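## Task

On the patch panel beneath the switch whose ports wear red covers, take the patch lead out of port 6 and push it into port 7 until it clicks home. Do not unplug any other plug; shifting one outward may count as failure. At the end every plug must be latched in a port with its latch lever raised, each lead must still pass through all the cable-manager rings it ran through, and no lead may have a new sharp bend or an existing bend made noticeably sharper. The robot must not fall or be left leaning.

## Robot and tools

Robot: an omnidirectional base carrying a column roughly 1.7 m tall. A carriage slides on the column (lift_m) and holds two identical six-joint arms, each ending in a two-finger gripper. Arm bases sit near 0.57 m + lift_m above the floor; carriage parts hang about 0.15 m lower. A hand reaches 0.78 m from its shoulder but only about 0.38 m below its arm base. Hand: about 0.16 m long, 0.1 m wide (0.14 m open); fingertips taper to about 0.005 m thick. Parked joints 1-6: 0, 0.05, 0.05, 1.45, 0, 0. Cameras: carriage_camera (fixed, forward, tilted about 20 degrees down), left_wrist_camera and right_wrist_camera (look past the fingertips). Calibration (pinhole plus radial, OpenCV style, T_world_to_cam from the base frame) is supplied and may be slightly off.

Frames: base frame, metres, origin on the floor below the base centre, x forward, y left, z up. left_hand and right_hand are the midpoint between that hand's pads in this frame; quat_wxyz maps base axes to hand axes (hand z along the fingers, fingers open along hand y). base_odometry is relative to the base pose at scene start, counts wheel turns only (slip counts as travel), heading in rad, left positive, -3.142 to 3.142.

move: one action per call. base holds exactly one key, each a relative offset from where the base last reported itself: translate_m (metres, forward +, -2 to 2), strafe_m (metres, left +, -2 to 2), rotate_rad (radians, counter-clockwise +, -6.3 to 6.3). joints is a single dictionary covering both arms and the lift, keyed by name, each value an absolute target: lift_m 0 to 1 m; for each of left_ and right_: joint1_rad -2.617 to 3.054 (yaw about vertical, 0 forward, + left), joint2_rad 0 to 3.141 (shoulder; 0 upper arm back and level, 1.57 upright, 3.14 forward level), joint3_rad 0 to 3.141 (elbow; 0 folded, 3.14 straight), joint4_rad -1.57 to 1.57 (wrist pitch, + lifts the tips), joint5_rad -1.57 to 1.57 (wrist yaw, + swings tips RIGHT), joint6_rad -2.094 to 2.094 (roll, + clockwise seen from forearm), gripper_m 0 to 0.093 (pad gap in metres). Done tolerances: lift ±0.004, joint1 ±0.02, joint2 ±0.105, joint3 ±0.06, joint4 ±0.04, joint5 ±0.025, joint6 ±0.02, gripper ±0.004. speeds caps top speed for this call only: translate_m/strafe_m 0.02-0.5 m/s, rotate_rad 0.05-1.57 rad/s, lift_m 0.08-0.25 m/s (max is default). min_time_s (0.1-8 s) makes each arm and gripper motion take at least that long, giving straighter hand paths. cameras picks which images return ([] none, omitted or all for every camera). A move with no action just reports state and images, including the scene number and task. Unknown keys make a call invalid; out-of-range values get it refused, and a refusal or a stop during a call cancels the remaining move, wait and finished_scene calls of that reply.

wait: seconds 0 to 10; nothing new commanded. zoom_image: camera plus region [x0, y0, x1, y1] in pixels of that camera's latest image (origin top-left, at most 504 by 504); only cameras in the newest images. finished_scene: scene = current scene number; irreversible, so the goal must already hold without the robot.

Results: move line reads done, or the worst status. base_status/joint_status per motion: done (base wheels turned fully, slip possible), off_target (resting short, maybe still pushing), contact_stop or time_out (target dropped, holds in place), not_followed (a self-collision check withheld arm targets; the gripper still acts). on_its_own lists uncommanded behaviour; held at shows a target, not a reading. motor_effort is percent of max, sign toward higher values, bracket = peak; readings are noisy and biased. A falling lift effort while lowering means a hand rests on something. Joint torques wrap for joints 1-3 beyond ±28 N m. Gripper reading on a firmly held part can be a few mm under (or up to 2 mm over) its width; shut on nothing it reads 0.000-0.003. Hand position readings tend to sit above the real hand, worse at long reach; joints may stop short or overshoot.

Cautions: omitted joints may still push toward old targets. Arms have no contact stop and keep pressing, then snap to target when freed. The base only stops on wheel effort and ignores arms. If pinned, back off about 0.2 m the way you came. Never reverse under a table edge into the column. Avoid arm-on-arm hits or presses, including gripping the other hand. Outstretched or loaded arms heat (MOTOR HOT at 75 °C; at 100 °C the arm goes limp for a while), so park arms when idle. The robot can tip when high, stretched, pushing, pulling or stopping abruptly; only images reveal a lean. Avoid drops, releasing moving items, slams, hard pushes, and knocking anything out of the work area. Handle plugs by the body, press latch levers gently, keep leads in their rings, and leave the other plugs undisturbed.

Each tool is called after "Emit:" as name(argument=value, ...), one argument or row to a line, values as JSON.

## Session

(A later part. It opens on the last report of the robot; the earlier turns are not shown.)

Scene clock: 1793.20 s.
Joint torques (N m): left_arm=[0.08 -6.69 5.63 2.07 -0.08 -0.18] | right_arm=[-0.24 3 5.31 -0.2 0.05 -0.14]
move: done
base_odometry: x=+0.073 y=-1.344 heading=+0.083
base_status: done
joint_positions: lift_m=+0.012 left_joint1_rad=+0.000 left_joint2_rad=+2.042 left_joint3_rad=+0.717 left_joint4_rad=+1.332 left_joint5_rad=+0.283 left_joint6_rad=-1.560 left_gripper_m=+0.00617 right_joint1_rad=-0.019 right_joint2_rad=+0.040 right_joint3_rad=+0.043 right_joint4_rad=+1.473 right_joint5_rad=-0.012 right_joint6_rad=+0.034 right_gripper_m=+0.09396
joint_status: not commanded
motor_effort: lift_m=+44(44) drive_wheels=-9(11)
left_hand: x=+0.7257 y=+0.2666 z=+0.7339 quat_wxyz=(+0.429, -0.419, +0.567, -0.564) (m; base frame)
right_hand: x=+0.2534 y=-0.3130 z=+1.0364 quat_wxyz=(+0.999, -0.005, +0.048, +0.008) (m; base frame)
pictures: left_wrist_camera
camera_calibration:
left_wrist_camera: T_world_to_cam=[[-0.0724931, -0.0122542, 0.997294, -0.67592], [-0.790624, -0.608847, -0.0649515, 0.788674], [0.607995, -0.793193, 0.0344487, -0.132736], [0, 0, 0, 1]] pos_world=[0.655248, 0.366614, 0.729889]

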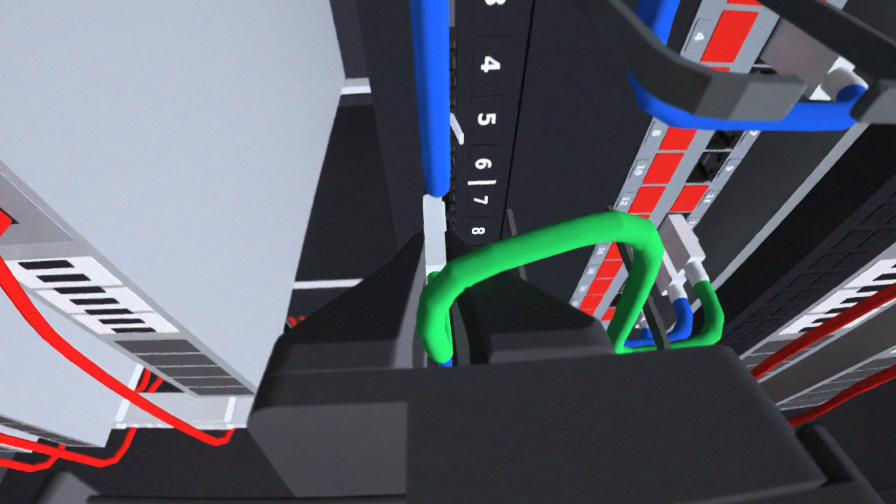

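Emit:
move(
  base={"strafe_m": -0.0025},
  speeds={"strafe_m": 0.02},
  cameras=["left_wrist_camera"],
)

Emit:
zoom_image(
  camera="left_wrist_camera",
  region=[412, 170, 496, 254],
)

Emit:
move(
  base={"translate_m": 0.004},
  speeds={"translate_m": 0.02},
  cameras=["left_wrist_camera"],
)

Emit:
zoom_image(
  camera="left_wrist_camera",
  region=[412, 170, 496, 254],
)

Scene clock: 1860.07 s.
Joint torques (N m): left_arm=[0.13 -6.6 5.56 2.1 -0.05 -0.19] | right_arm=[-0.12 2.81 5.44 -0.17 0.02 -0.1]
move: done
base_odometry: x=+0.073 y=-1.346 heading=+0.083
base_status: done
joint_positions: lift_m=+0.012 left_joint1_rad=+0.000 left_joint2_rad=+2.042 left_joint3_rad=+0.717 left_joint4_rad=+1.332 left_joint5_rad=+0.282 left_joint6_rad=-1.560 left_gripper_m=+0.00617 right_joint1_rad=-0.018 right_joint2_rad=+0.040 right_joint3_rad=+0.043 right_joint4_rad=+1.473 right_joint5_rad=-0.012 right_joint6_rad=+0.034 right_gripper_m=+0.09396
joint_status: not commanded
motor_effort: lift_m=+44(44) drive_wheels=-9(11)
left_hand: x=+0.7257 y=+0.2670 z=+0.7339 quat_wxyz=(+0.430, -0.420, +0.566, -0.564) (m; base frame)
right_hand: x=+0.2534 y=-0.3130 z=+1.0364 quat_wxyz=(+0.999, -0.005, +0.048, +0.008) (m; base frame)
pictures: left_wrist_camera
camera_calibration:
left_wrist_camera: T_world_to_cam=[[-0.0724736, -0.0123627, 0.997294, -0.675896], [-0.78971, -0.610032, -0.0649506, 0.788615], [0.609184, -0.79228, 0.0344483, -0.133549], [0, 0, 0, 1]] pos_world=[0.655148, 0.366917, 0.729889]

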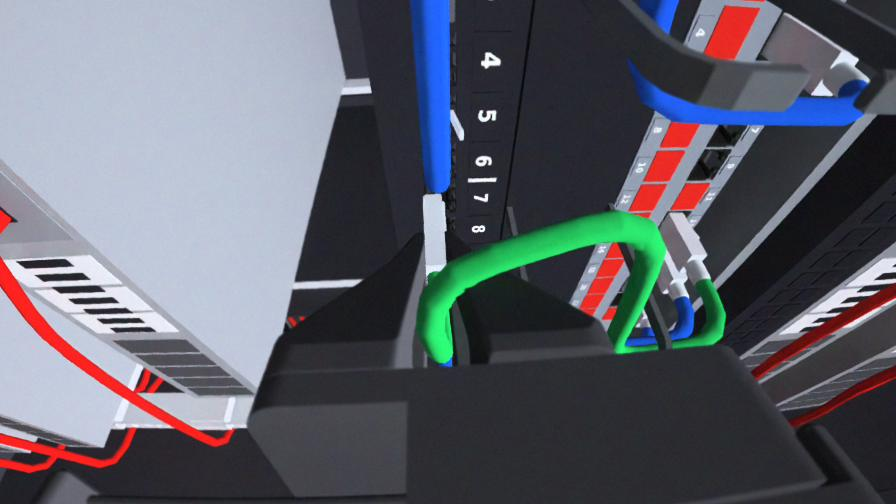

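Scaled by 6.000 from the camera's 896x504 image, which has a finer 1280x720 frame.

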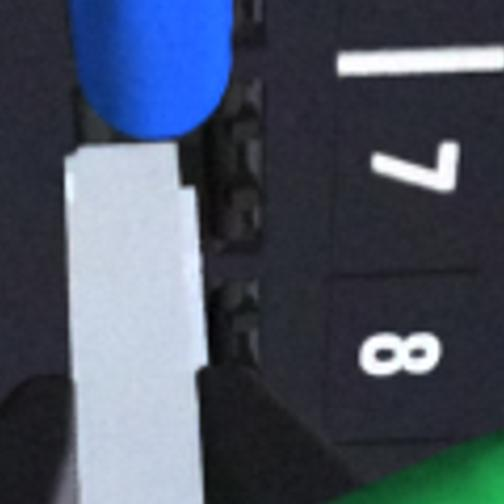

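Scene clock: 1860.70 s.
Joint torques (N m): left_arm=[-0.02 -6.67 5.53 2.1 -0.04 -0.18] | right_arm=[-0.25 2.8 5.38 -0.17 0.02 -0.18]
move: done
base_odometry: x=+0.077 y=-1.345 heading=+0.084
base_status: done
joint_positions: lift_m=+0.012 left_joint1_rad=+0.000 left_joint2_rad=+2.042 left_joint3_rad=+0.717 left_joint4_rad=+1.331 left_joint5_rad=+0.282 left_joint6_rad=-1.560 left_gripper_m=+0.00617 right_joint1_rad=-0.018 right_joint2_rad=+0.040 right_joint3_rad=+0.043 right_joint4_rad=+1.474 right_joint5_rad=-0.012 right_joint6_rad=+0.034 right_gripper_m=+0.09396
joint_status: not commanded
motor_effort: lift_m=+44(44) drive_wheels=-10(12)
left_hand: x=+0.7257 y=+0.2670 z=+0.7338 quat_wxyz=(+0.430, -0.420, +0.566, -0.564) (m; base frame)
right_hand: x=+0.2533 y=-0.3130 z=+1.0364 quat_wxyz=(+0.999, -0.005, +0.047, +0.008) (m; base frame)
pictures: left_wrist_camera
camera_calibration:
left_wrist_camera: T_world_to_cam=[[-0.071691, -0.01242, 0.99735, -0.676328], [-0.789552, -0.610299, -0.0643543, 0.788166], [0.609481, -0.792073, 0.0339468, -0.133447], [0, 0, 0, 1]] pos_world=[0.655145, 0.366917, 0.729787]

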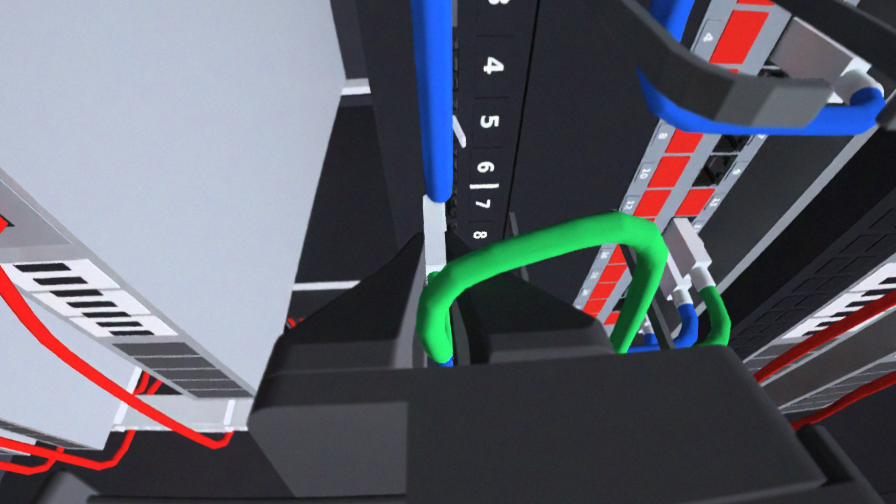

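Scaled by 6.000 from the camera's 896x504 image, which has a finer 1280x720 frame.

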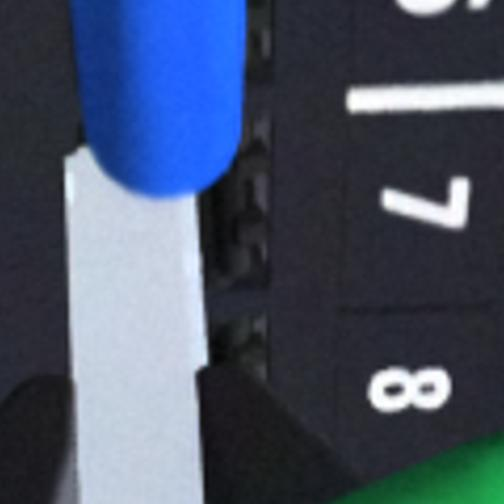

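Emit:
move(
  base={"strafe_m": -0.0015},
  speeds={"strafe_m": 0.02},
  cameras=[],
)

Emit:
move(
  base={"translate_m": 0.0035},
  speeds={"translate_m": 0.02},
  cameras=["left_wrist_camera"],
)

Emit:
zoom_image(
  camera="left_wrist_camera",
  region=[412, 170, 496, 254],
)

Scene clock: 1889.47 s.
Joint torques (N m): left_arm=[-0.05 -6.71 5.55 2.11 -0.02 -0.19] | right_arm=[-0.13 2.95 5.31 -0.2 0.05 -0.19]
move: done
base_odometry: x=+0.077 y=-1.346 heading=+0.085
base_status: done
joint_positions: lift_m=+0.012 left_joint1_rad=+0.000 left_joint2_rad=+2.042 left_joint3_rad=+0.717 left_joint4_rad=+1.329 left_joint5_rad=+0.281 left_joint6_rad=-1.560 left_gripper_m=+0.00617 right_joint1_rad=-0.018 right_joint2_rad=+0.040 right_joint3_rad=+0.043 right_joint4_rad=+1.473 right_joint5_rad=-0.012 right_joint6_rad=+0.034 right_gripper_m=+0.09396
joint_status: not commanded
motor_effort: lift_m=+44(44) drive_wheels=-7(11)
left_hand: x=+0.7258 y=+0.2672 z=+0.7333 quat_wxyz=(+0.430, -0.421, +0.567, -0.563) (m; base frame)
right_hand: x=+0.2534 y=-0.3130 z=+1.0364 quat_wxyz=(+0.999, -0.005, +0.048, +0.008) (m; base frame)
pictures: none
No camera images: "cameras" was empty.

Scene clock: 1890.10 s.
Joint torques (N m): left_arm=[-0.08 -6.58 5.82 2.06 -0.16 -0.19] | right_arm=[-0.14 3.03 5.35 -0.19 -0.01 -0.14]
move: done
base_odometry: x=+0.080 y=-1.346 heading=+0.086
base_status: done
joint_positions: lift_m=+0.012 left_joint1_rad=+0.000 left_joint2_rad=+2.042 left_joint3_rad=+0.714 left_joint4_rad=+1.334 left_joint5_rad=+0.290 left_joint6_rad=-1.560 left_gripper_m=+0.00617 right_joint1_rad=-0.018 right_joint2_rad=+0.040 right_joint3_rad=+0.043 right_joint4_rad=+1.474 right_joint5_rad=-0.012 right_joint6_rad=+0.034 right_gripper_m=+0.09396
joint_status: not commanded
motor_effort: lift_m=+44(44) drive_wheels=-10(13)
left_hand: x=+0.7247 y=+0.2656 z=+0.7334 quat_wxyz=(+0.427, -0.418, +0.568, -0.566) (m; base frame)
right_hand: x=+0.2533 y=-0.3130 z=+1.0364 quat_wxyz=(+0.999, -0.005, +0.047, +0.008) (m; base frame)
pictures: left_wrist_camera
camera_calibration:
left_wrist_camera: T_world_to_cam=[[-0.0717914, -0.0118164, 0.99735, -0.676108], [-0.794629, -0.603675, -0.0643513, 0.788442], [0.602835, -0.797143, 0.033949, -0.12767], [0, 0, 0, 1]] pos_world=[0.654944, 0.366202, 0.729387]

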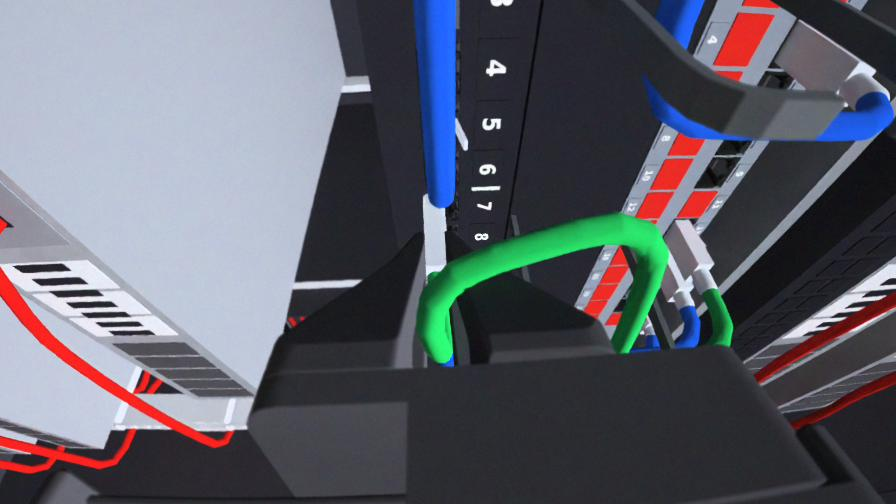

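Scaled by 6.000 from the camera's 896x504 image, which has a finer 1280x720 frame.

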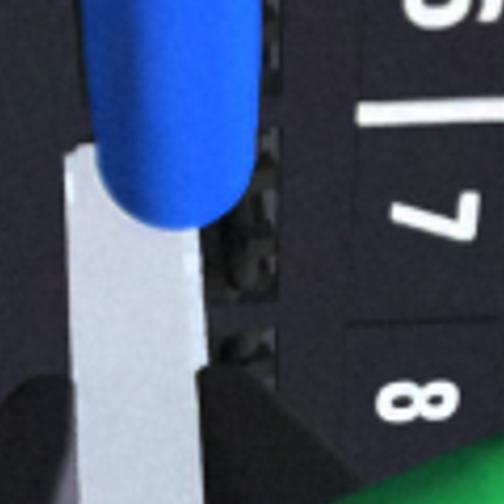

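Emit:
move(
  base={"translate_m": -0.003},
  joints={"lift_m": 0.0145},
  speeds={"translate_m": 0.02, "lift_m": 0.08},
  cameras=[],
)

Emit:
move(
  base={"strafe_m": -0.0025},
  speeds={"strafe_m": 0.02},
  cameras=["left_wrist_camera"],
)

Emit:
zoom_image(
  camera="left_wrist_camera",
  region=[412, 170, 496, 254],
)

Scene clock: 1931.97 s.
Joint torques (N m): left_arm=[-0.08 -6.61 5.81 2.07 -0.1 -0.18] | right_arm=[-0.24 3 5.48 -0.17 0.02 -0.15]
move: done
base_odometry: x=+0.077 y=-1.346 heading=+0.086
base_status: done
joint_positions: lift_m=+0.014 left_joint1_rad=+0.001 left_joint2_rad=+2.042 left_joint3_rad=+0.714 left_joint4_rad=+1.333 left_joint5_rad=+0.286 left_joint6_rad=-1.560 left_gripper_m=+0.00617 right_joint1_rad=-0.018 right_joint2_rad=+0.040 right_joint3_rad=+0.043 right_joint4_rad=+1.473 right_joint5_rad=-0.012 right_joint6_rad=+0.034 right_gripper_m=+0.09396
joint_status: all done
motor_effort: lift_m=+44(48) drive_wheels=-5(7)
left_hand: x=+0.7250 y=+0.2665 z=+0.7356 quat_wxyz=(+0.428, -0.419, +0.568, -0.564) (m; base frame)
right_hand: x=+0.2534 y=-0.3130 z=+1.0389 quat_wxyz=(+0.999, -0.005, +0.048, +0.008) (m; base frame)
pictures: none
No camera images: "cameras" was empty.

Scene clock: 1932.57 s.
Joint torques (N m): left_arm=[0.01 -6.58 5.75 2.1 -0.06 -0.19] | right_arm=[-0.23 2.88 5.33 -0.17 -0.02 -0.11]
move: done
base_odometry: x=+0.077 y=-1.348 heading=+0.087
base_status: done
joint_positions: lift_m=+0.014 left_joint1_rad=+0.001 left_joint2_rad=+2.042 left_joint3_rad=+0.714 left_joint4_rad=+1.330 left_joint5_rad=+0.284 left_joint6_rad=-1.560 left_gripper_m=+0.00617 right_joint1_rad=-0.018 right_joint2_rad=+0.040 right_joint3_rad=+0.043 right_joint4_rad=+1.473 right_joint5_rad=-0.012 right_joint6_rad=+0.034 right_gripper_m=+0.09396
joint_status: not commanded
motor_effort: lift_m=+44(44) drive_wheels=-9(10)
left_hand: x=+0.7251 y=+0.2670 z=+0.7350 quat_wxyz=(+0.428, -0.421, +0.568, -0.564) (m; base frame)
right_hand: x=+0.2534 y=-0.3130 z=+1.0389 quat_wxyz=(+0.999, -0.005, +0.048, +0.008) (m; base frame)
pictures: left_wrist_camera
camera_calibration:
left_wrist_camera: T_world_to_cam=[[-0.0679344, -0.0122869, 0.997614, -0.680554], [-0.790932, -0.60882, -0.0613583, 0.786082], [0.608121, -0.793213, 0.0316417, -0.130112], [0, 0, 0, 1]] pos_world=[0.654629, 0.367014, 0.73128]

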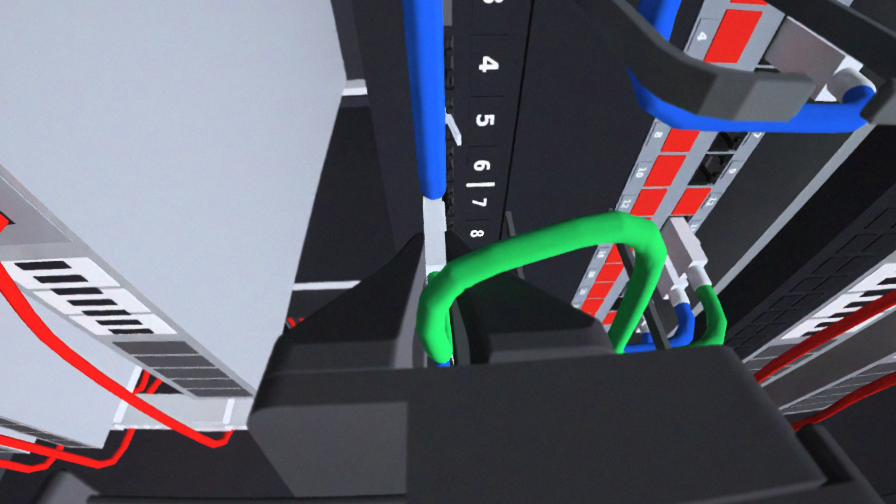

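Scaled by 6.000 from the camera's 896x504 image, which has a finer 1280x720 frame.

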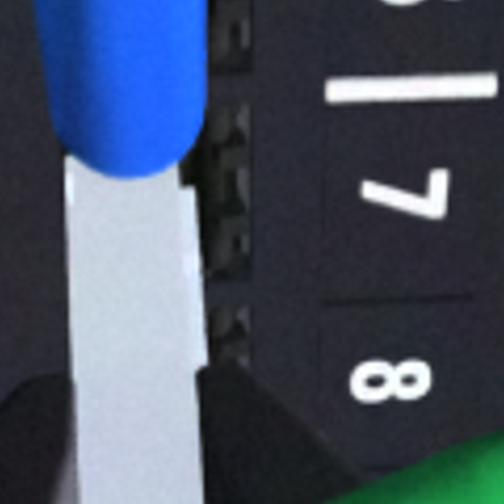

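Emit:
move(
  base={"strafe_m": -0.002},
  speeds={"strafe_m": 0.02},
  cameras=["left_wrist_camera"],
)

Emit:
zoom_image(
  camera="left_wrist_camera",
  region=[412, 170, 496, 254],
)

Scene clock: 1972.70 s.
Joint torques (N m): left_arm=[-0.08 -6.65 5.82 2.12 -0.04 -0.19] | right_arm=[-0.4 2.99 5.31 -0.18 0.07 -0.11]
move: done
base_odometry: x=+0.077 y=-1.350 heading=+0.087
base_status: done
joint_positions: lift_m=+0.014 left_joint1_rad=+0.001 left_joint2_rad=+2.042 left_joint3_rad=+0.714 left_joint4_rad=+1.329 left_joint5_rad=+0.282 left_joint6_rad=-1.560 left_gripper_m=+0.00617 right_joint1_rad=-0.018 right_joint2_rad=+0.040 right_joint3_rad=+0.043 right_joint4_rad=+1.473 right_joint5_rad=-0.012 right_joint6_rad=+0.034 right_gripper_m=+0.09396
joint_status: not commanded
motor_effort: lift_m=+44(44) drive_wheels=-6(9)
left_hand: x=+0.7252 y=+0.2673 z=+0.7347 quat_wxyz=(+0.428, -0.422, +0.567, -0.563) (m; base frame)
right_hand: x=+0.2534 y=-0.3130 z=+1.0389 quat_wxyz=(+0.999, -0.005, +0.048, +0.008) (m; base frame)
pictures: left_wrist_camera
camera_calibration:
left_wrist_camera: T_world_to_cam=[[-0.066405, -0.0124267, 0.997715, -0.681281], [-0.789605, -0.610659, -0.0601596, 0.785035], [0.610012, -0.791796, 0.0307386, -0.130974], [0, 0, 0, 1]] pos_world=[0.654523, 0.367218, 0.730978]

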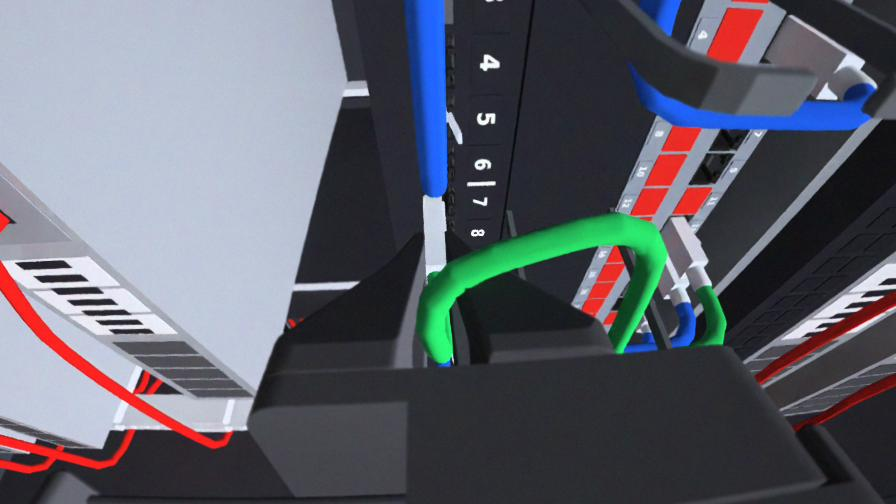

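Scaled by 6.000 from the camera's 896x504 image, which has a finer 1280x720 frame.

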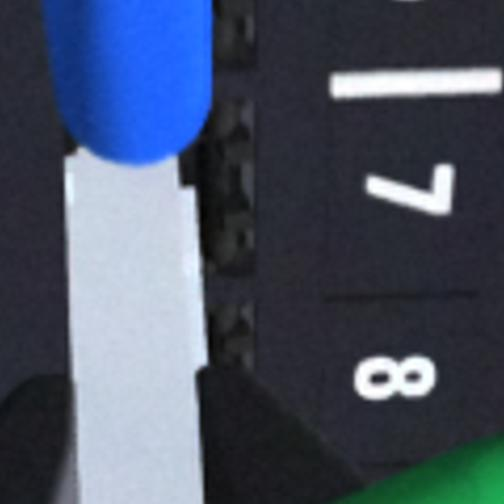

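Emit:
move(
  base={"strafe_m": -0.002},
  speeds={"strafe_m": 0.02},
  cameras=[],
)

Emit:
move(
  base={"translate_m": 0.004},
  speeds={"translate_m": 0.02},
  cameras=["left_wrist_camera"],
)

Emit:
zoom_image(
  camera="left_wrist_camera",
  region=[412, 170, 496, 254],
)

Scene clock: 1999.60 s.
Joint torques (N m): left_arm=[-0.13 -6.71 5.81 2.11 -0.03 -0.17] | right_arm=[-0.44 3 5.19 -0.21 0.02 -0.12]
move: done
base_odometry: x=+0.077 y=-1.351 heading=+0.088
base_status: done
joint_positions: lift_m=+0.014 left_joint1_rad=+0.002 left_joint2_rad=+2.042 left_joint3_rad=+0.714 left_joint4_rad=+1.328 left_joint5_rad=+0.281 left_joint6_rad=-1.560 left_gripper_m=+0.00617 right_joint1_rad=-0.018 right_joint2_rad=+0.040 right_joint3_rad=+0.043 right_joint4_rad=+1.473 right_joint5_rad=-0.011 right_joint6_rad=+0.034 right_gripper_m=+0.09396
joint_status: not commanded
motor_effort: lift_m=+44(44) drive_wheels=-7(9)
left_hand: x=+0.7253 y=+0.2678 z=+0.7344 quat_wxyz=(+0.429, -0.423, +0.567, -0.562) (m; base frame)
right_hand: x=+0.2534 y=-0.3130 z=+1.0389 quat_wxyz=(+0.999, -0.004, +0.048, +0.008) (m; base frame)
pictures: none
No camera images: "cameras" was empty.

Scene clock: 2000.17 s.
Joint torques (N m): left_arm=[-0.13 -6.53 5.87 2.1 -0.05 -0.19] | right_arm=[-0.14 3 5.18 -0.18 0 -0.11]
move: done
base_odometry: x=+0.081 y=-1.351 heading=+0.089
base_status: done
joint_positions: lift_m=+0.014 left_joint1_rad=+0.002 left_joint2_rad=+2.042 left_joint3_rad=+0.713 left_joint4_rad=+1.329 left_joint5_rad=+0.282 left_joint6_rad=-1.560 left_gripper_m=+0.00617 right_joint1_rad=-0.018 right_joint2_rad=+0.040 right_joint3_rad=+0.043 right_joint4_rad=+1.474 right_joint5_rad=-0.011 right_joint6_rad=+0.034 right_gripper_m=+0.09396
joint_status: not commanded
motor_effort: lift_m=+44(44) drive_wheels=+11(13)
left_hand: x=+0.7249 y=+0.2677 z=+0.7342 quat_wxyz=(+0.428, -0.422, +0.568, -0.562) (m; base frame)
right_hand: x=+0.2533 y=-0.3130 z=+1.0389 quat_wxyz=(+0.999, -0.004, +0.047, +0.008) (m; base frame)
pictures: left_wrist_camera
camera_calibration:
left_wrist_camera: T_world_to_cam=[[-0.0652635, -0.012457, 0.99779, -0.681786], [-0.789469, -0.610923, -0.0592648, 0.784313], [0.610311, -0.791592, 0.0300366, -0.130299], [0, 0, 0, 1]] pos_world=[0.654218, 0.367519, 0.730676]

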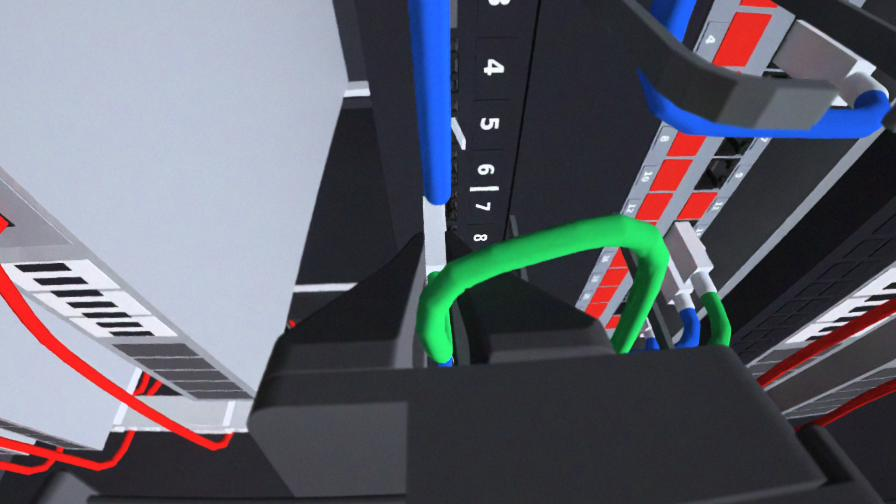

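Scaled by 6.000 from the camera's 896x504 image, which has a finer 1280x720 frame.

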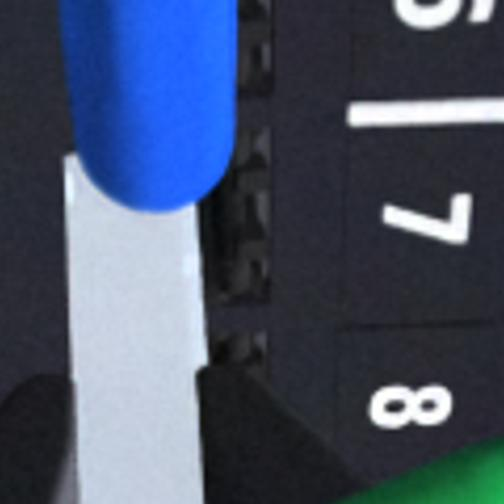

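Emit:
move(
  base={"strafe_m": -0.004},
  speeds={"strafe_m": 0.02},
  cameras=["left_wrist_camera"],
)

Emit:
zoom_image(
  camera="left_wrist_camera",
  region=[412, 170, 496, 254],
)

Scene clock: 2016.93 s.
Joint torques (N m): left_arm=[-0.06 -6.64 5.91 2.12 0.01 -0.18] | right_arm=[-0.2 2.93 5.3 -0.18 0.04 -0.15]
move: done
base_odometry: x=+0.081 y=-1.354 heading=+0.090
base_status: done
joint_positions: lift_m=+0.014 left_joint1_rad=+0.002 left_joint2_rad=+2.042 left_joint3_rad=+0.713 left_joint4_rad=+1.329 left_joint5_rad=+0.279 left_joint6_rad=-1.560 left_gripper_m=+0.00617 right_joint1_rad=-0.018 right_joint2_rad=+0.040 right_joint3_rad=+0.043 right_joint4_rad=+1.473 right_joint5_rad=-0.011 right_joint6_rad=+0.034 right_gripper_m=+0.09396
joint_status: not commanded
motor_effort: lift_m=+44(44) drive_wheels=-7(10)
left_hand: x=+0.7251 y=+0.2682 z=+0.7342 quat_wxyz=(+0.429, -0.423, +0.567, -0.562) (m; base frame)
right_hand: x=+0.2534 y=-0.3130 z=+1.0389 quat_wxyz=(+0.999, -0.004, +0.048, +0.008) (m; base frame)
pictures: left_wrist_camera
camera_calibration:
left_wrist_camera: T_world_to_cam=[[-0.0652227, -0.0126535, 0.997791, -0.681744], [-0.787595, -0.613337, -0.0592609, 0.784081], [0.612732, -0.78972, 0.0300377, -0.132269], [0, 0, 0, 1]] pos_world=[0.654118, 0.367824, 0.730676]

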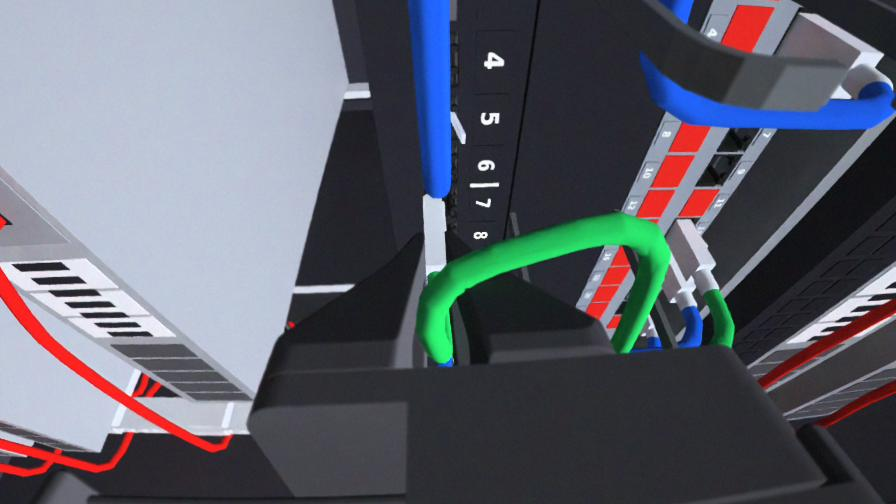

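Scaled by 6.000 from the camera's 896x504 image, which has a finer 1280x720 frame.

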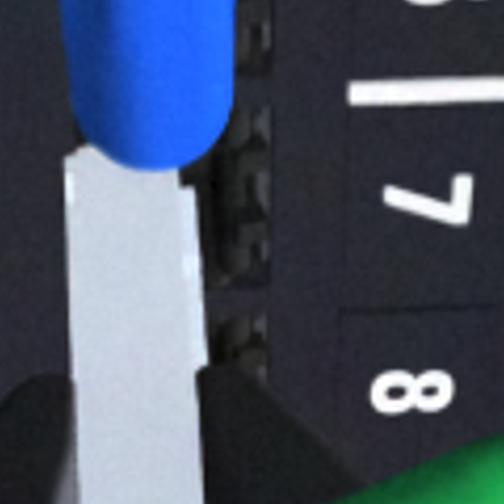

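Emit:
move(
  joints={"lift_m": 0.016},
  speeds={"lift_m": 0.08},
  cameras=[],
)

Emit:
move(
  base={"translate_m": 0.003},
  speeds={"translate_m": 0.02},
  cameras=["left_wrist_camera"],
)

Emit:
zoom_image(
  camera="left_wrist_camera",
  region=[412, 170, 496, 254],
)

Scene clock: 2030.27 s.
Joint torques (N m): left_arm=[-0.16 -6.58 5.9 2.16 -0.03 -0.19] | right_arm=[-0.36 3.04 5.46 -0.17 0.02 -0.18]
move: done
base_odometry: x=+0.081 y=-1.354 heading=+0.090
base_status: not commanded
joint_positions: lift_m=+0.016 left_joint1_rad=+0.002 left_joint2_rad=+2.042 left_joint3_rad=+0.713 left_joint4_rad=+1.324 left_joint5_rad=+0.279 left_joint6_rad=-1.560 left_gripper_m=+0.00617 right_joint1_rad=-0.018 right_joint2_rad=+0.040 right_joint3_rad=+0.043 right_joint4_rad=+1.473 right_joint5_rad=-0.011 right_joint6_rad=+0.034 right_gripper_m=+0.09396
joint_status: all done
motor_effort: lift_m=+45(49) drive_wheels=-5(7)
left_hand: x=+0.7251 y=+0.2682 z=+0.7346 quat_wxyz=(+0.428, -0.424, +0.568, -0.561) (m; base frame)
right_hand: x=+0.2534 y=-0.3130 z=+1.0403 quat_wxyz=(+0.999, -0.004, +0.048, +0.008) (m; base frame)
pictures: none
No camera images: "cameras" was empty.

Scene clock: 2030.80 s.
Joint torques (N m): left_arm=[-0.24 -6.53 6.82 1.97 -0.06 -0.18] | right_arm=[-0.25 2.99 5.35 -0.19 0.01 -0.12]
move: done
base_odometry: x=+0.084 y=-1.354 heading=+0.090
base_status: done
joint_positions: lift_m=+0.016 left_joint1_rad=+0.004 left_joint2_rad=+2.042 left_joint3_rad=+0.703 left_joint4_rad=+1.338 left_joint5_rad=+0.285 left_joint6_rad=-1.560 left_gripper_m=+0.00617 right_joint1_rad=-0.018 right_joint2_rad=+0.040 right_joint3_rad=+0.043 right_joint4_rad=+1.473 right_joint5_rad=-0.012 right_joint6_rad=+0.034 right_gripper_m=+0.09396
joint_status: not commanded
motor_effort: lift_m=+45(45) drive_wheels=+10(10)
left_hand: x=+0.7227 y=+0.2682 z=+0.7344 quat_wxyz=(+0.428, -0.422, +0.568, -0.562) (m; base frame)
right_hand: x=+0.2534 y=-0.3130 z=+1.0403 quat_wxyz=(+0.999, -0.005, +0.048, +0.008) (m; base frame)
pictures: left_wrist_camera
camera_calibration:
left_wrist_camera: T_world_to_cam=[[-0.0648524, -0.012461, 0.997817, -0.682407], [-0.789975, -0.610297, -0.0589655, 0.782834], [0.609699, -0.792075, 0.0297353, -0.12769], [0, 0, 0, 1]] pos_world=[0.652016, 0.368117, 0.730875]

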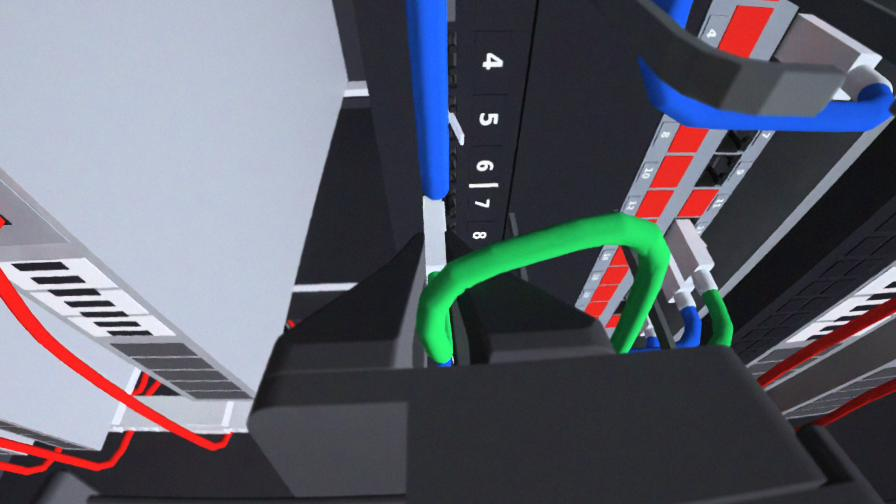

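Scaled by 6.000 from the camera's 896x504 image, which has a finer 1280x720 frame.

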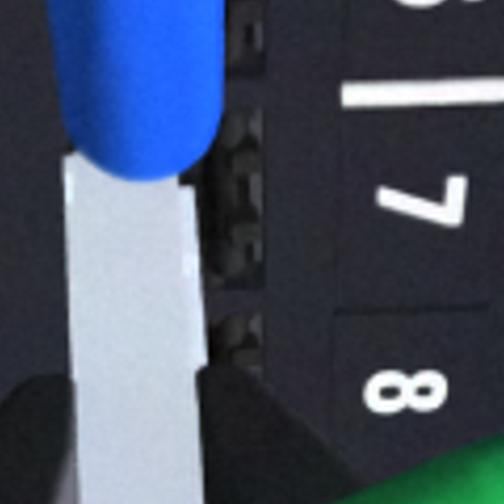

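Emit:
move(
  base={"translate_m": -0.003},
  joints={"lift_m": 0.0185},
  speeds={"translate_m": 0.02, "lift_m": 0.08},
  cameras=["left_wrist_camera"],
)

Emit:
zoom_image(
  camera="left_wrist_camera",
  region=[412, 170, 496, 254],
)

Scene clock: 2063.93 s.
Joint torques (N m): left_arm=[-0.31 -6.52 6.58 2.08 -0.05 -0.18] | right_arm=[-0.25 2.89 5.19 -0.14 0.01 -0.13]
move: done
base_odometry: x=+0.081 y=-1.354 heading=+0.091
base_status: done
joint_positions: lift_m=+0.018 left_joint1_rad=+0.004 left_joint2_rad=+2.042 left_joint3_rad=+0.705 left_joint4_rad=+1.332 left_joint5_rad=+0.284 left_joint6_rad=-1.560 left_gripper_m=+0.00617 right_joint1_rad=-0.018 right_joint2_rad=+0.040 right_joint3_rad=+0.043 right_joint4_rad=+1.473 right_joint5_rad=-0.012 right_joint6_rad=+0.034 right_gripper_m=+0.09396
joint_status: all done
motor_effort: lift_m=+44(51) drive_wheels=-6(6)
left_hand: x=+0.7232 y=+0.2684 z=+0.7362 quat_wxyz=(+0.427, -0.424, +0.568, -0.561) (m; base frame)
right_hand: x=+0.2536 y=-0.3130 z=+1.0429 quat_wxyz=(+0.999, -0.005, +0.048, +0.008) (m; base frame)
pictures: left_wrist_camera
camera_calibration:
left_wrist_camera: T_world_to_cam=[[-0.0606157, -0.0124653, 0.998083, -0.687427], [-0.789269, -0.611527, -0.0555715, 0.780827], [0.611048, -0.791125, 0.0272296, -0.127297], [0, 0, 0, 1]] pos_world=[0.652398, 0.36822, 0.732967]

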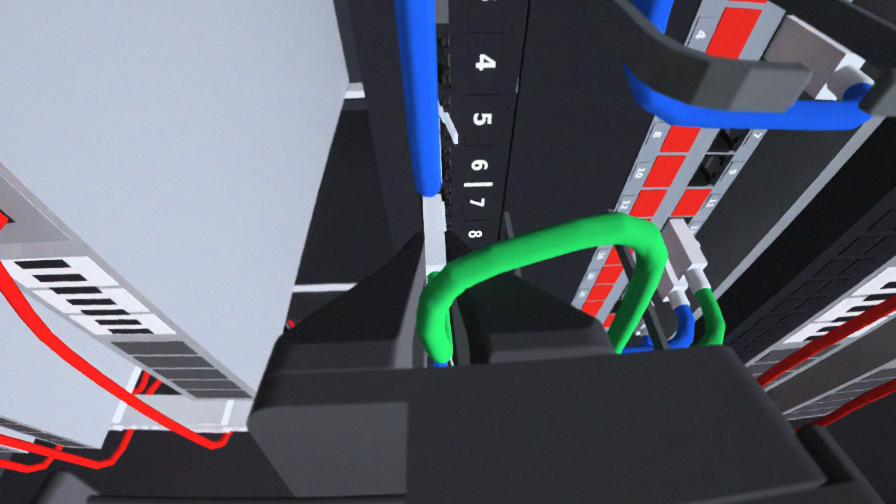

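Scaled by 6.000 from the camera's 896x504 image, which has a finer 1280x720 frame.

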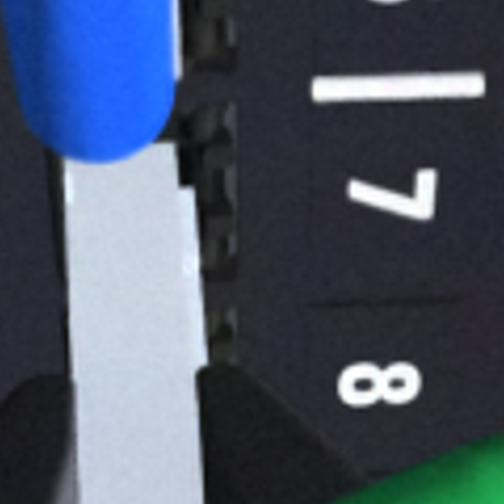

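Emit:
zoom_image(
  camera="left_wrist_camera",
  region=[400, 130, 470, 270],
)

Scaled by 3.600 from the camera's 896x504 image, which has a finer 1280x720 frame.

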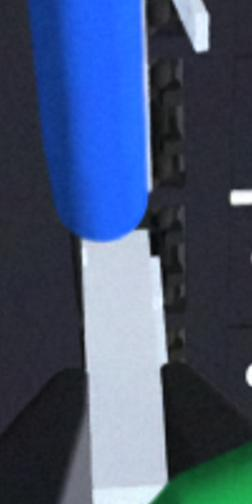

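Emit:
move(
  base={"strafe_m": -0.003},
  speeds={"strafe_m": 0.02},
  cameras=["left_wrist_camera"],
)

Emit:
zoom_image(
  camera="left_wrist_camera",
  region=[412, 170, 496, 254],
)

Emit:
move(
  base={"translate_m": 0.004},
  speeds={"translate_m": 0.02},
  cameras=["left_wrist_camera"],
)

Emit:
zoom_image(
  camera="left_wrist_camera",
  region=[412, 170, 496, 254],
)

Scene clock: 2102.93 s.
Joint torques (N m): left_arm=[-0.38 -6.5 6.57 2.11 -0.04 -0.18] | right_arm=[-0.21 3.02 5.3 -0.14 0.06 -0.11]
move: done
base_odometry: x=+0.081 y=-1.357 heading=+0.092
base_status: done
joint_positions: lift_m=+0.018 left_joint1_rad=+0.004 left_joint2_rad=+2.042 left_joint3_rad=+0.705 left_joint4_rad=+1.330 left_joint5_rad=+0.282 left_joint6_rad=-1.560 left_gripper_m=+0.00617 right_joint1_rad=-0.018 right_joint2_rad=+0.040 right_joint3_rad=+0.043 right_joint4_rad=+1.473 right_joint5_rad=-0.012 right_joint6_rad=+0.034 right_gripper_m=+0.09396
joint_status: not commanded
motor_effort: lift_m=+44(44) drive_wheels=+8(9)
left_hand: x=+0.7232 y=+0.2687 z=+0.7357 quat_wxyz=(+0.427, -0.425, +0.569, -0.560) (m; base frame)
right_hand: x=+0.2536 y=-0.3130 z=+1.0429 quat_wxyz=(+0.999, -0.005, +0.048, +0.008) (m; base frame)
pictures: left_wrist_camera
camera_calibration:
left_wrist_camera: T_world_to_cam=[[-0.0583154, -0.0125658, 0.998219, -0.688592], [-0.788454, -0.612739, -0.0537744, 0.779378], [0.612323, -0.790186, 0.0258246, -0.127286], [0, 0, 0, 1]] pos_world=[0.652289, 0.368323, 0.732563]

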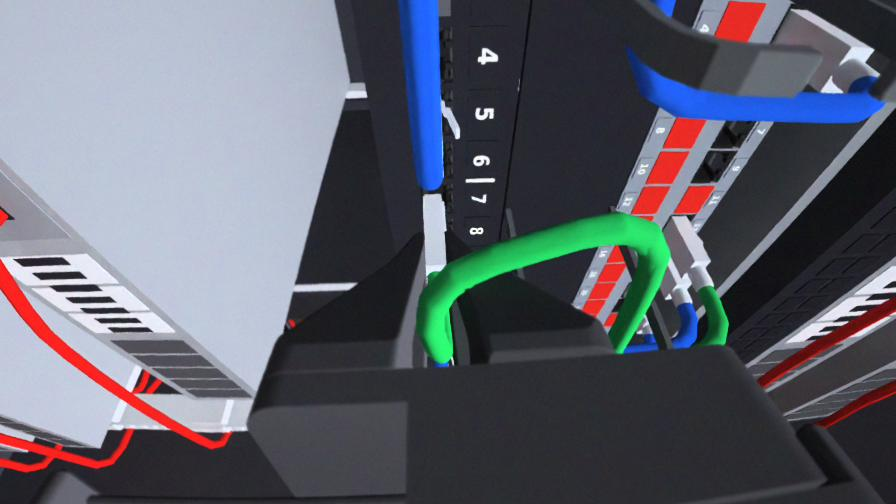

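Scaled by 6.000 from the camera's 896x504 image, which has a finer 1280x720 frame.

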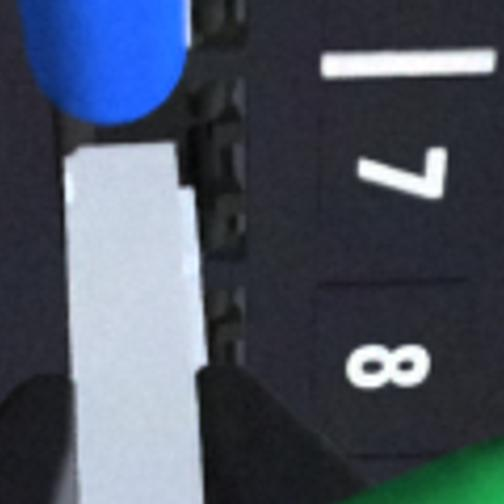

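Scene clock: 2103.53 s.
Joint torques (N m): left_arm=[-0.53 -6.5 6.46 2.08 -0.01 -0.2] | right_arm=[-0.21 3.11 5.15 -0.18 0.02 -0.14]
move: done
base_odometry: x=+0.085 y=-1.356 heading=+0.092
base_status: done
joint_positions: lift_m=+0.018 left_joint1_rad=+0.005 left_joint2_rad=+2.042 left_joint3_rad=+0.705 left_joint4_rad=+1.331 left_joint5_rad=+0.279 left_joint6_rad=-1.560 left_gripper_m=+0.00617 right_joint1_rad=-0.018 right_joint2_rad=+0.040 right_joint3_rad=+0.043 right_joint4_rad=+1.473 right_joint5_rad=-0.012 right_joint6_rad=+0.034 right_gripper_m=+0.09396
joint_status: not commanded
motor_effort: lift_m=+44(44) drive_wheels=+4(12)
left_hand: x=+0.7236 y=+0.2696 z=+0.7362 quat_wxyz=(+0.429, -0.426, +0.567, -0.560) (m; base frame)
right_hand: x=+0.2535 y=-0.3129 z=+1.0429 quat_wxyz=(+0.999, -0.005, +0.048, +0.008) (m; base frame)
pictures: left_wrist_camera
camera_calibration:
left_wrist_camera: T_world_to_cam=[[-0.0601989, -0.0129285, 0.998103, -0.687537], [-0.785743, -0.61607, -0.0553708, 0.780472], [0.615617, -0.787585, 0.0269282, -0.13066], [0, 0, 0, 1]] pos_world=[0.652297, 0.369031, 0.732967]

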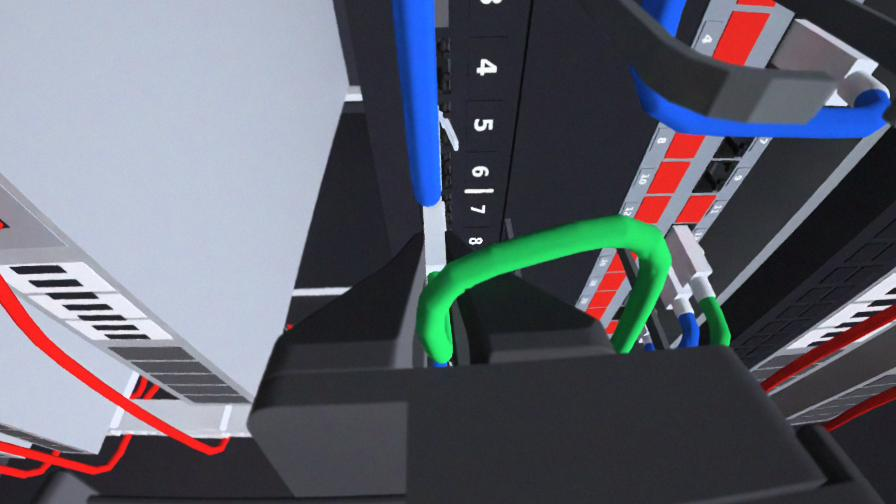

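Scaled by 6.000 from the camera's 896x504 image, which has a finer 1280x720 frame.

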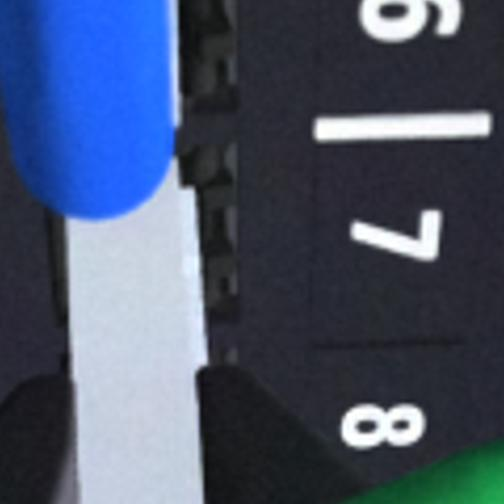

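Emit:
move(
  base={"translate_m": 0.004},
  speeds={"translate_m": 0.02},
  cameras=["left_wrist_camera"],
)

Emit:
zoom_image(
  camera="left_wrist_camera",
  region=[405, 165, 525, 285],
)

Scene clock: 2122.77 s.
Joint torques (N m): left_arm=[-0.42 -6.45 6.48 2.11 0.02 -0.18] | right_arm=[-0.27 3.03 5.29 -0.18 0.02 -0.09]
move: done
base_odometry: x=+0.089 y=-1.356 heading=+0.091
base_status: done
joint_positions: lift_m=+0.018 left_joint1_rad=+0.005 left_joint2_rad=+2.042 left_joint3_rad=+0.705 left_joint4_rad=+1.331 left_joint5_rad=+0.279 left_joint6_rad=-1.561 left_gripper_m=+0.00617 right_joint1_rad=-0.018 right_joint2_rad=+0.040 right_joint3_rad=+0.043 right_joint4_rad=+1.473 right_joint5_rad=-0.012 right_joint6_rad=+0.034 right_gripper_m=+0.09396
joint_status: not commanded
motor_effort: lift_m=+44(44) drive_wheels=+8(11)
left_hand: x=+0.7236 y=+0.2696 z=+0.7362 quat_wxyz=(+0.428, -0.426, +0.567, -0.560) (m; base frame)
right_hand: x=+0.2535 y=-0.3129 z=+1.0429 quat_wxyz=(+0.999, -0.005, +0.048, +0.008) (m; base frame)
pictures: left_wrist_camera
camera_calibration:
left_wrist_camera: T_world_to_cam=[[-0.0598418, -0.011764, 0.998139, -0.688226], [-0.785778, -0.616115, -0.0543716, 0.779774], [0.615607, -0.787569, 0.0276255, -0.131174], [0, 0, 0, 1]] pos_world=[0.652296, 0.369026, 0.732966]

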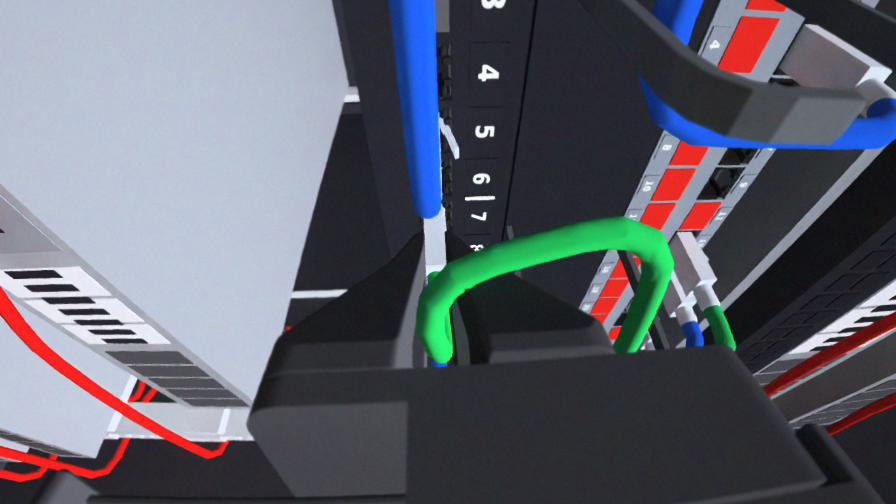

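Scaled by 4.200 from the camera's 896x504 image, which has a finer 1280x720 frame.

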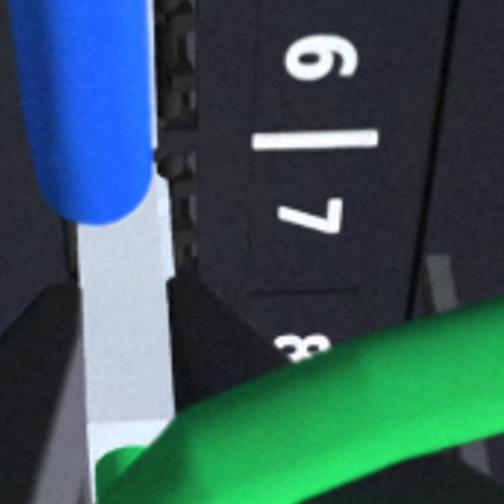

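Emit:
move(
  base={"translate_m": 0.004},
  speeds={"translate_m": 0.02},
  cameras=["left_wrist_camera"],
)

Emit:
zoom_image(
  camera="left_wrist_camera",
  region=[405, 165, 525, 285],
)

Scene clock: 2130.47 s.
Joint torques (N m): left_arm=[-0.44 -6.54 6.6 2.06 0 -0.17] | right_arm=[-0.23 3.07 5.19 -0.19 0.06 -0.11]
move: done
base_odometry: x=+0.093 y=-1.356 heading=+0.091
base_status: done
joint_positions: lift_m=+0.018 left_joint1_rad=+0.006 left_joint2_rad=+2.042 left_joint3_rad=+0.704 left_joint4_rad=+1.334 left_joint5_rad=+0.278 left_joint6_rad=-1.561 left_gripper_m=+0.00617 right_joint1_rad=-0.018 right_joint2_rad=+0.040 right_joint3_rad=+0.043 right_joint4_rad=+1.473 right_joint5_rad=-0.012 right_joint6_rad=+0.034 right_gripper_m=+0.09396
joint_status: not commanded
motor_effort: lift_m=+44(44) drive_wheels=+11(14)
left_hand: x=+0.7233 y=+0.2702 z=+0.7363 quat_wxyz=(+0.429, -0.426, +0.566, -0.560) (m; base frame)
right_hand: x=+0.2535 y=-0.3129 z=+1.0429 quat_wxyz=(+0.999, -0.005, +0.048, +0.008) (m; base frame)
pictures: left_wrist_camera
camera_calibration:
left_wrist_camera: T_world_to_cam=[[-0.0608497, -0.0115188, 0.99808, -0.687543], [-0.784749, -0.617372, -0.0549686, 0.77992], [0.61682, -0.786587, 0.0285275, -0.132285], [0, 0, 0, 1]] pos_world=[0.6518, 0.369527, 0.732868]

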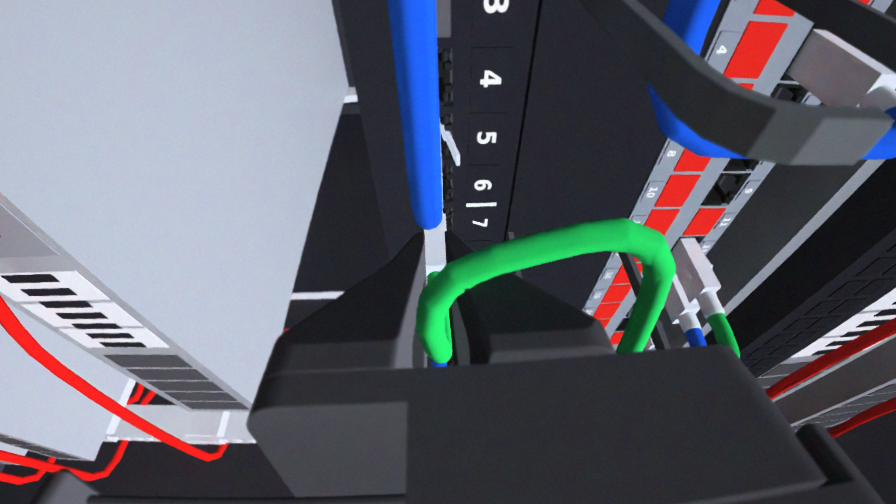

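Scaled by 4.200 from the camera's 896x504 image, which has a finer 1280x720 frame.

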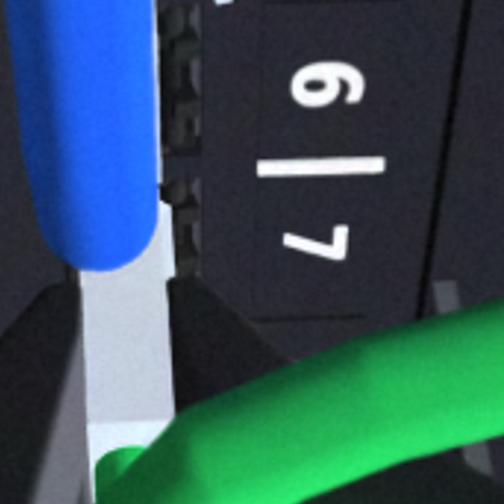

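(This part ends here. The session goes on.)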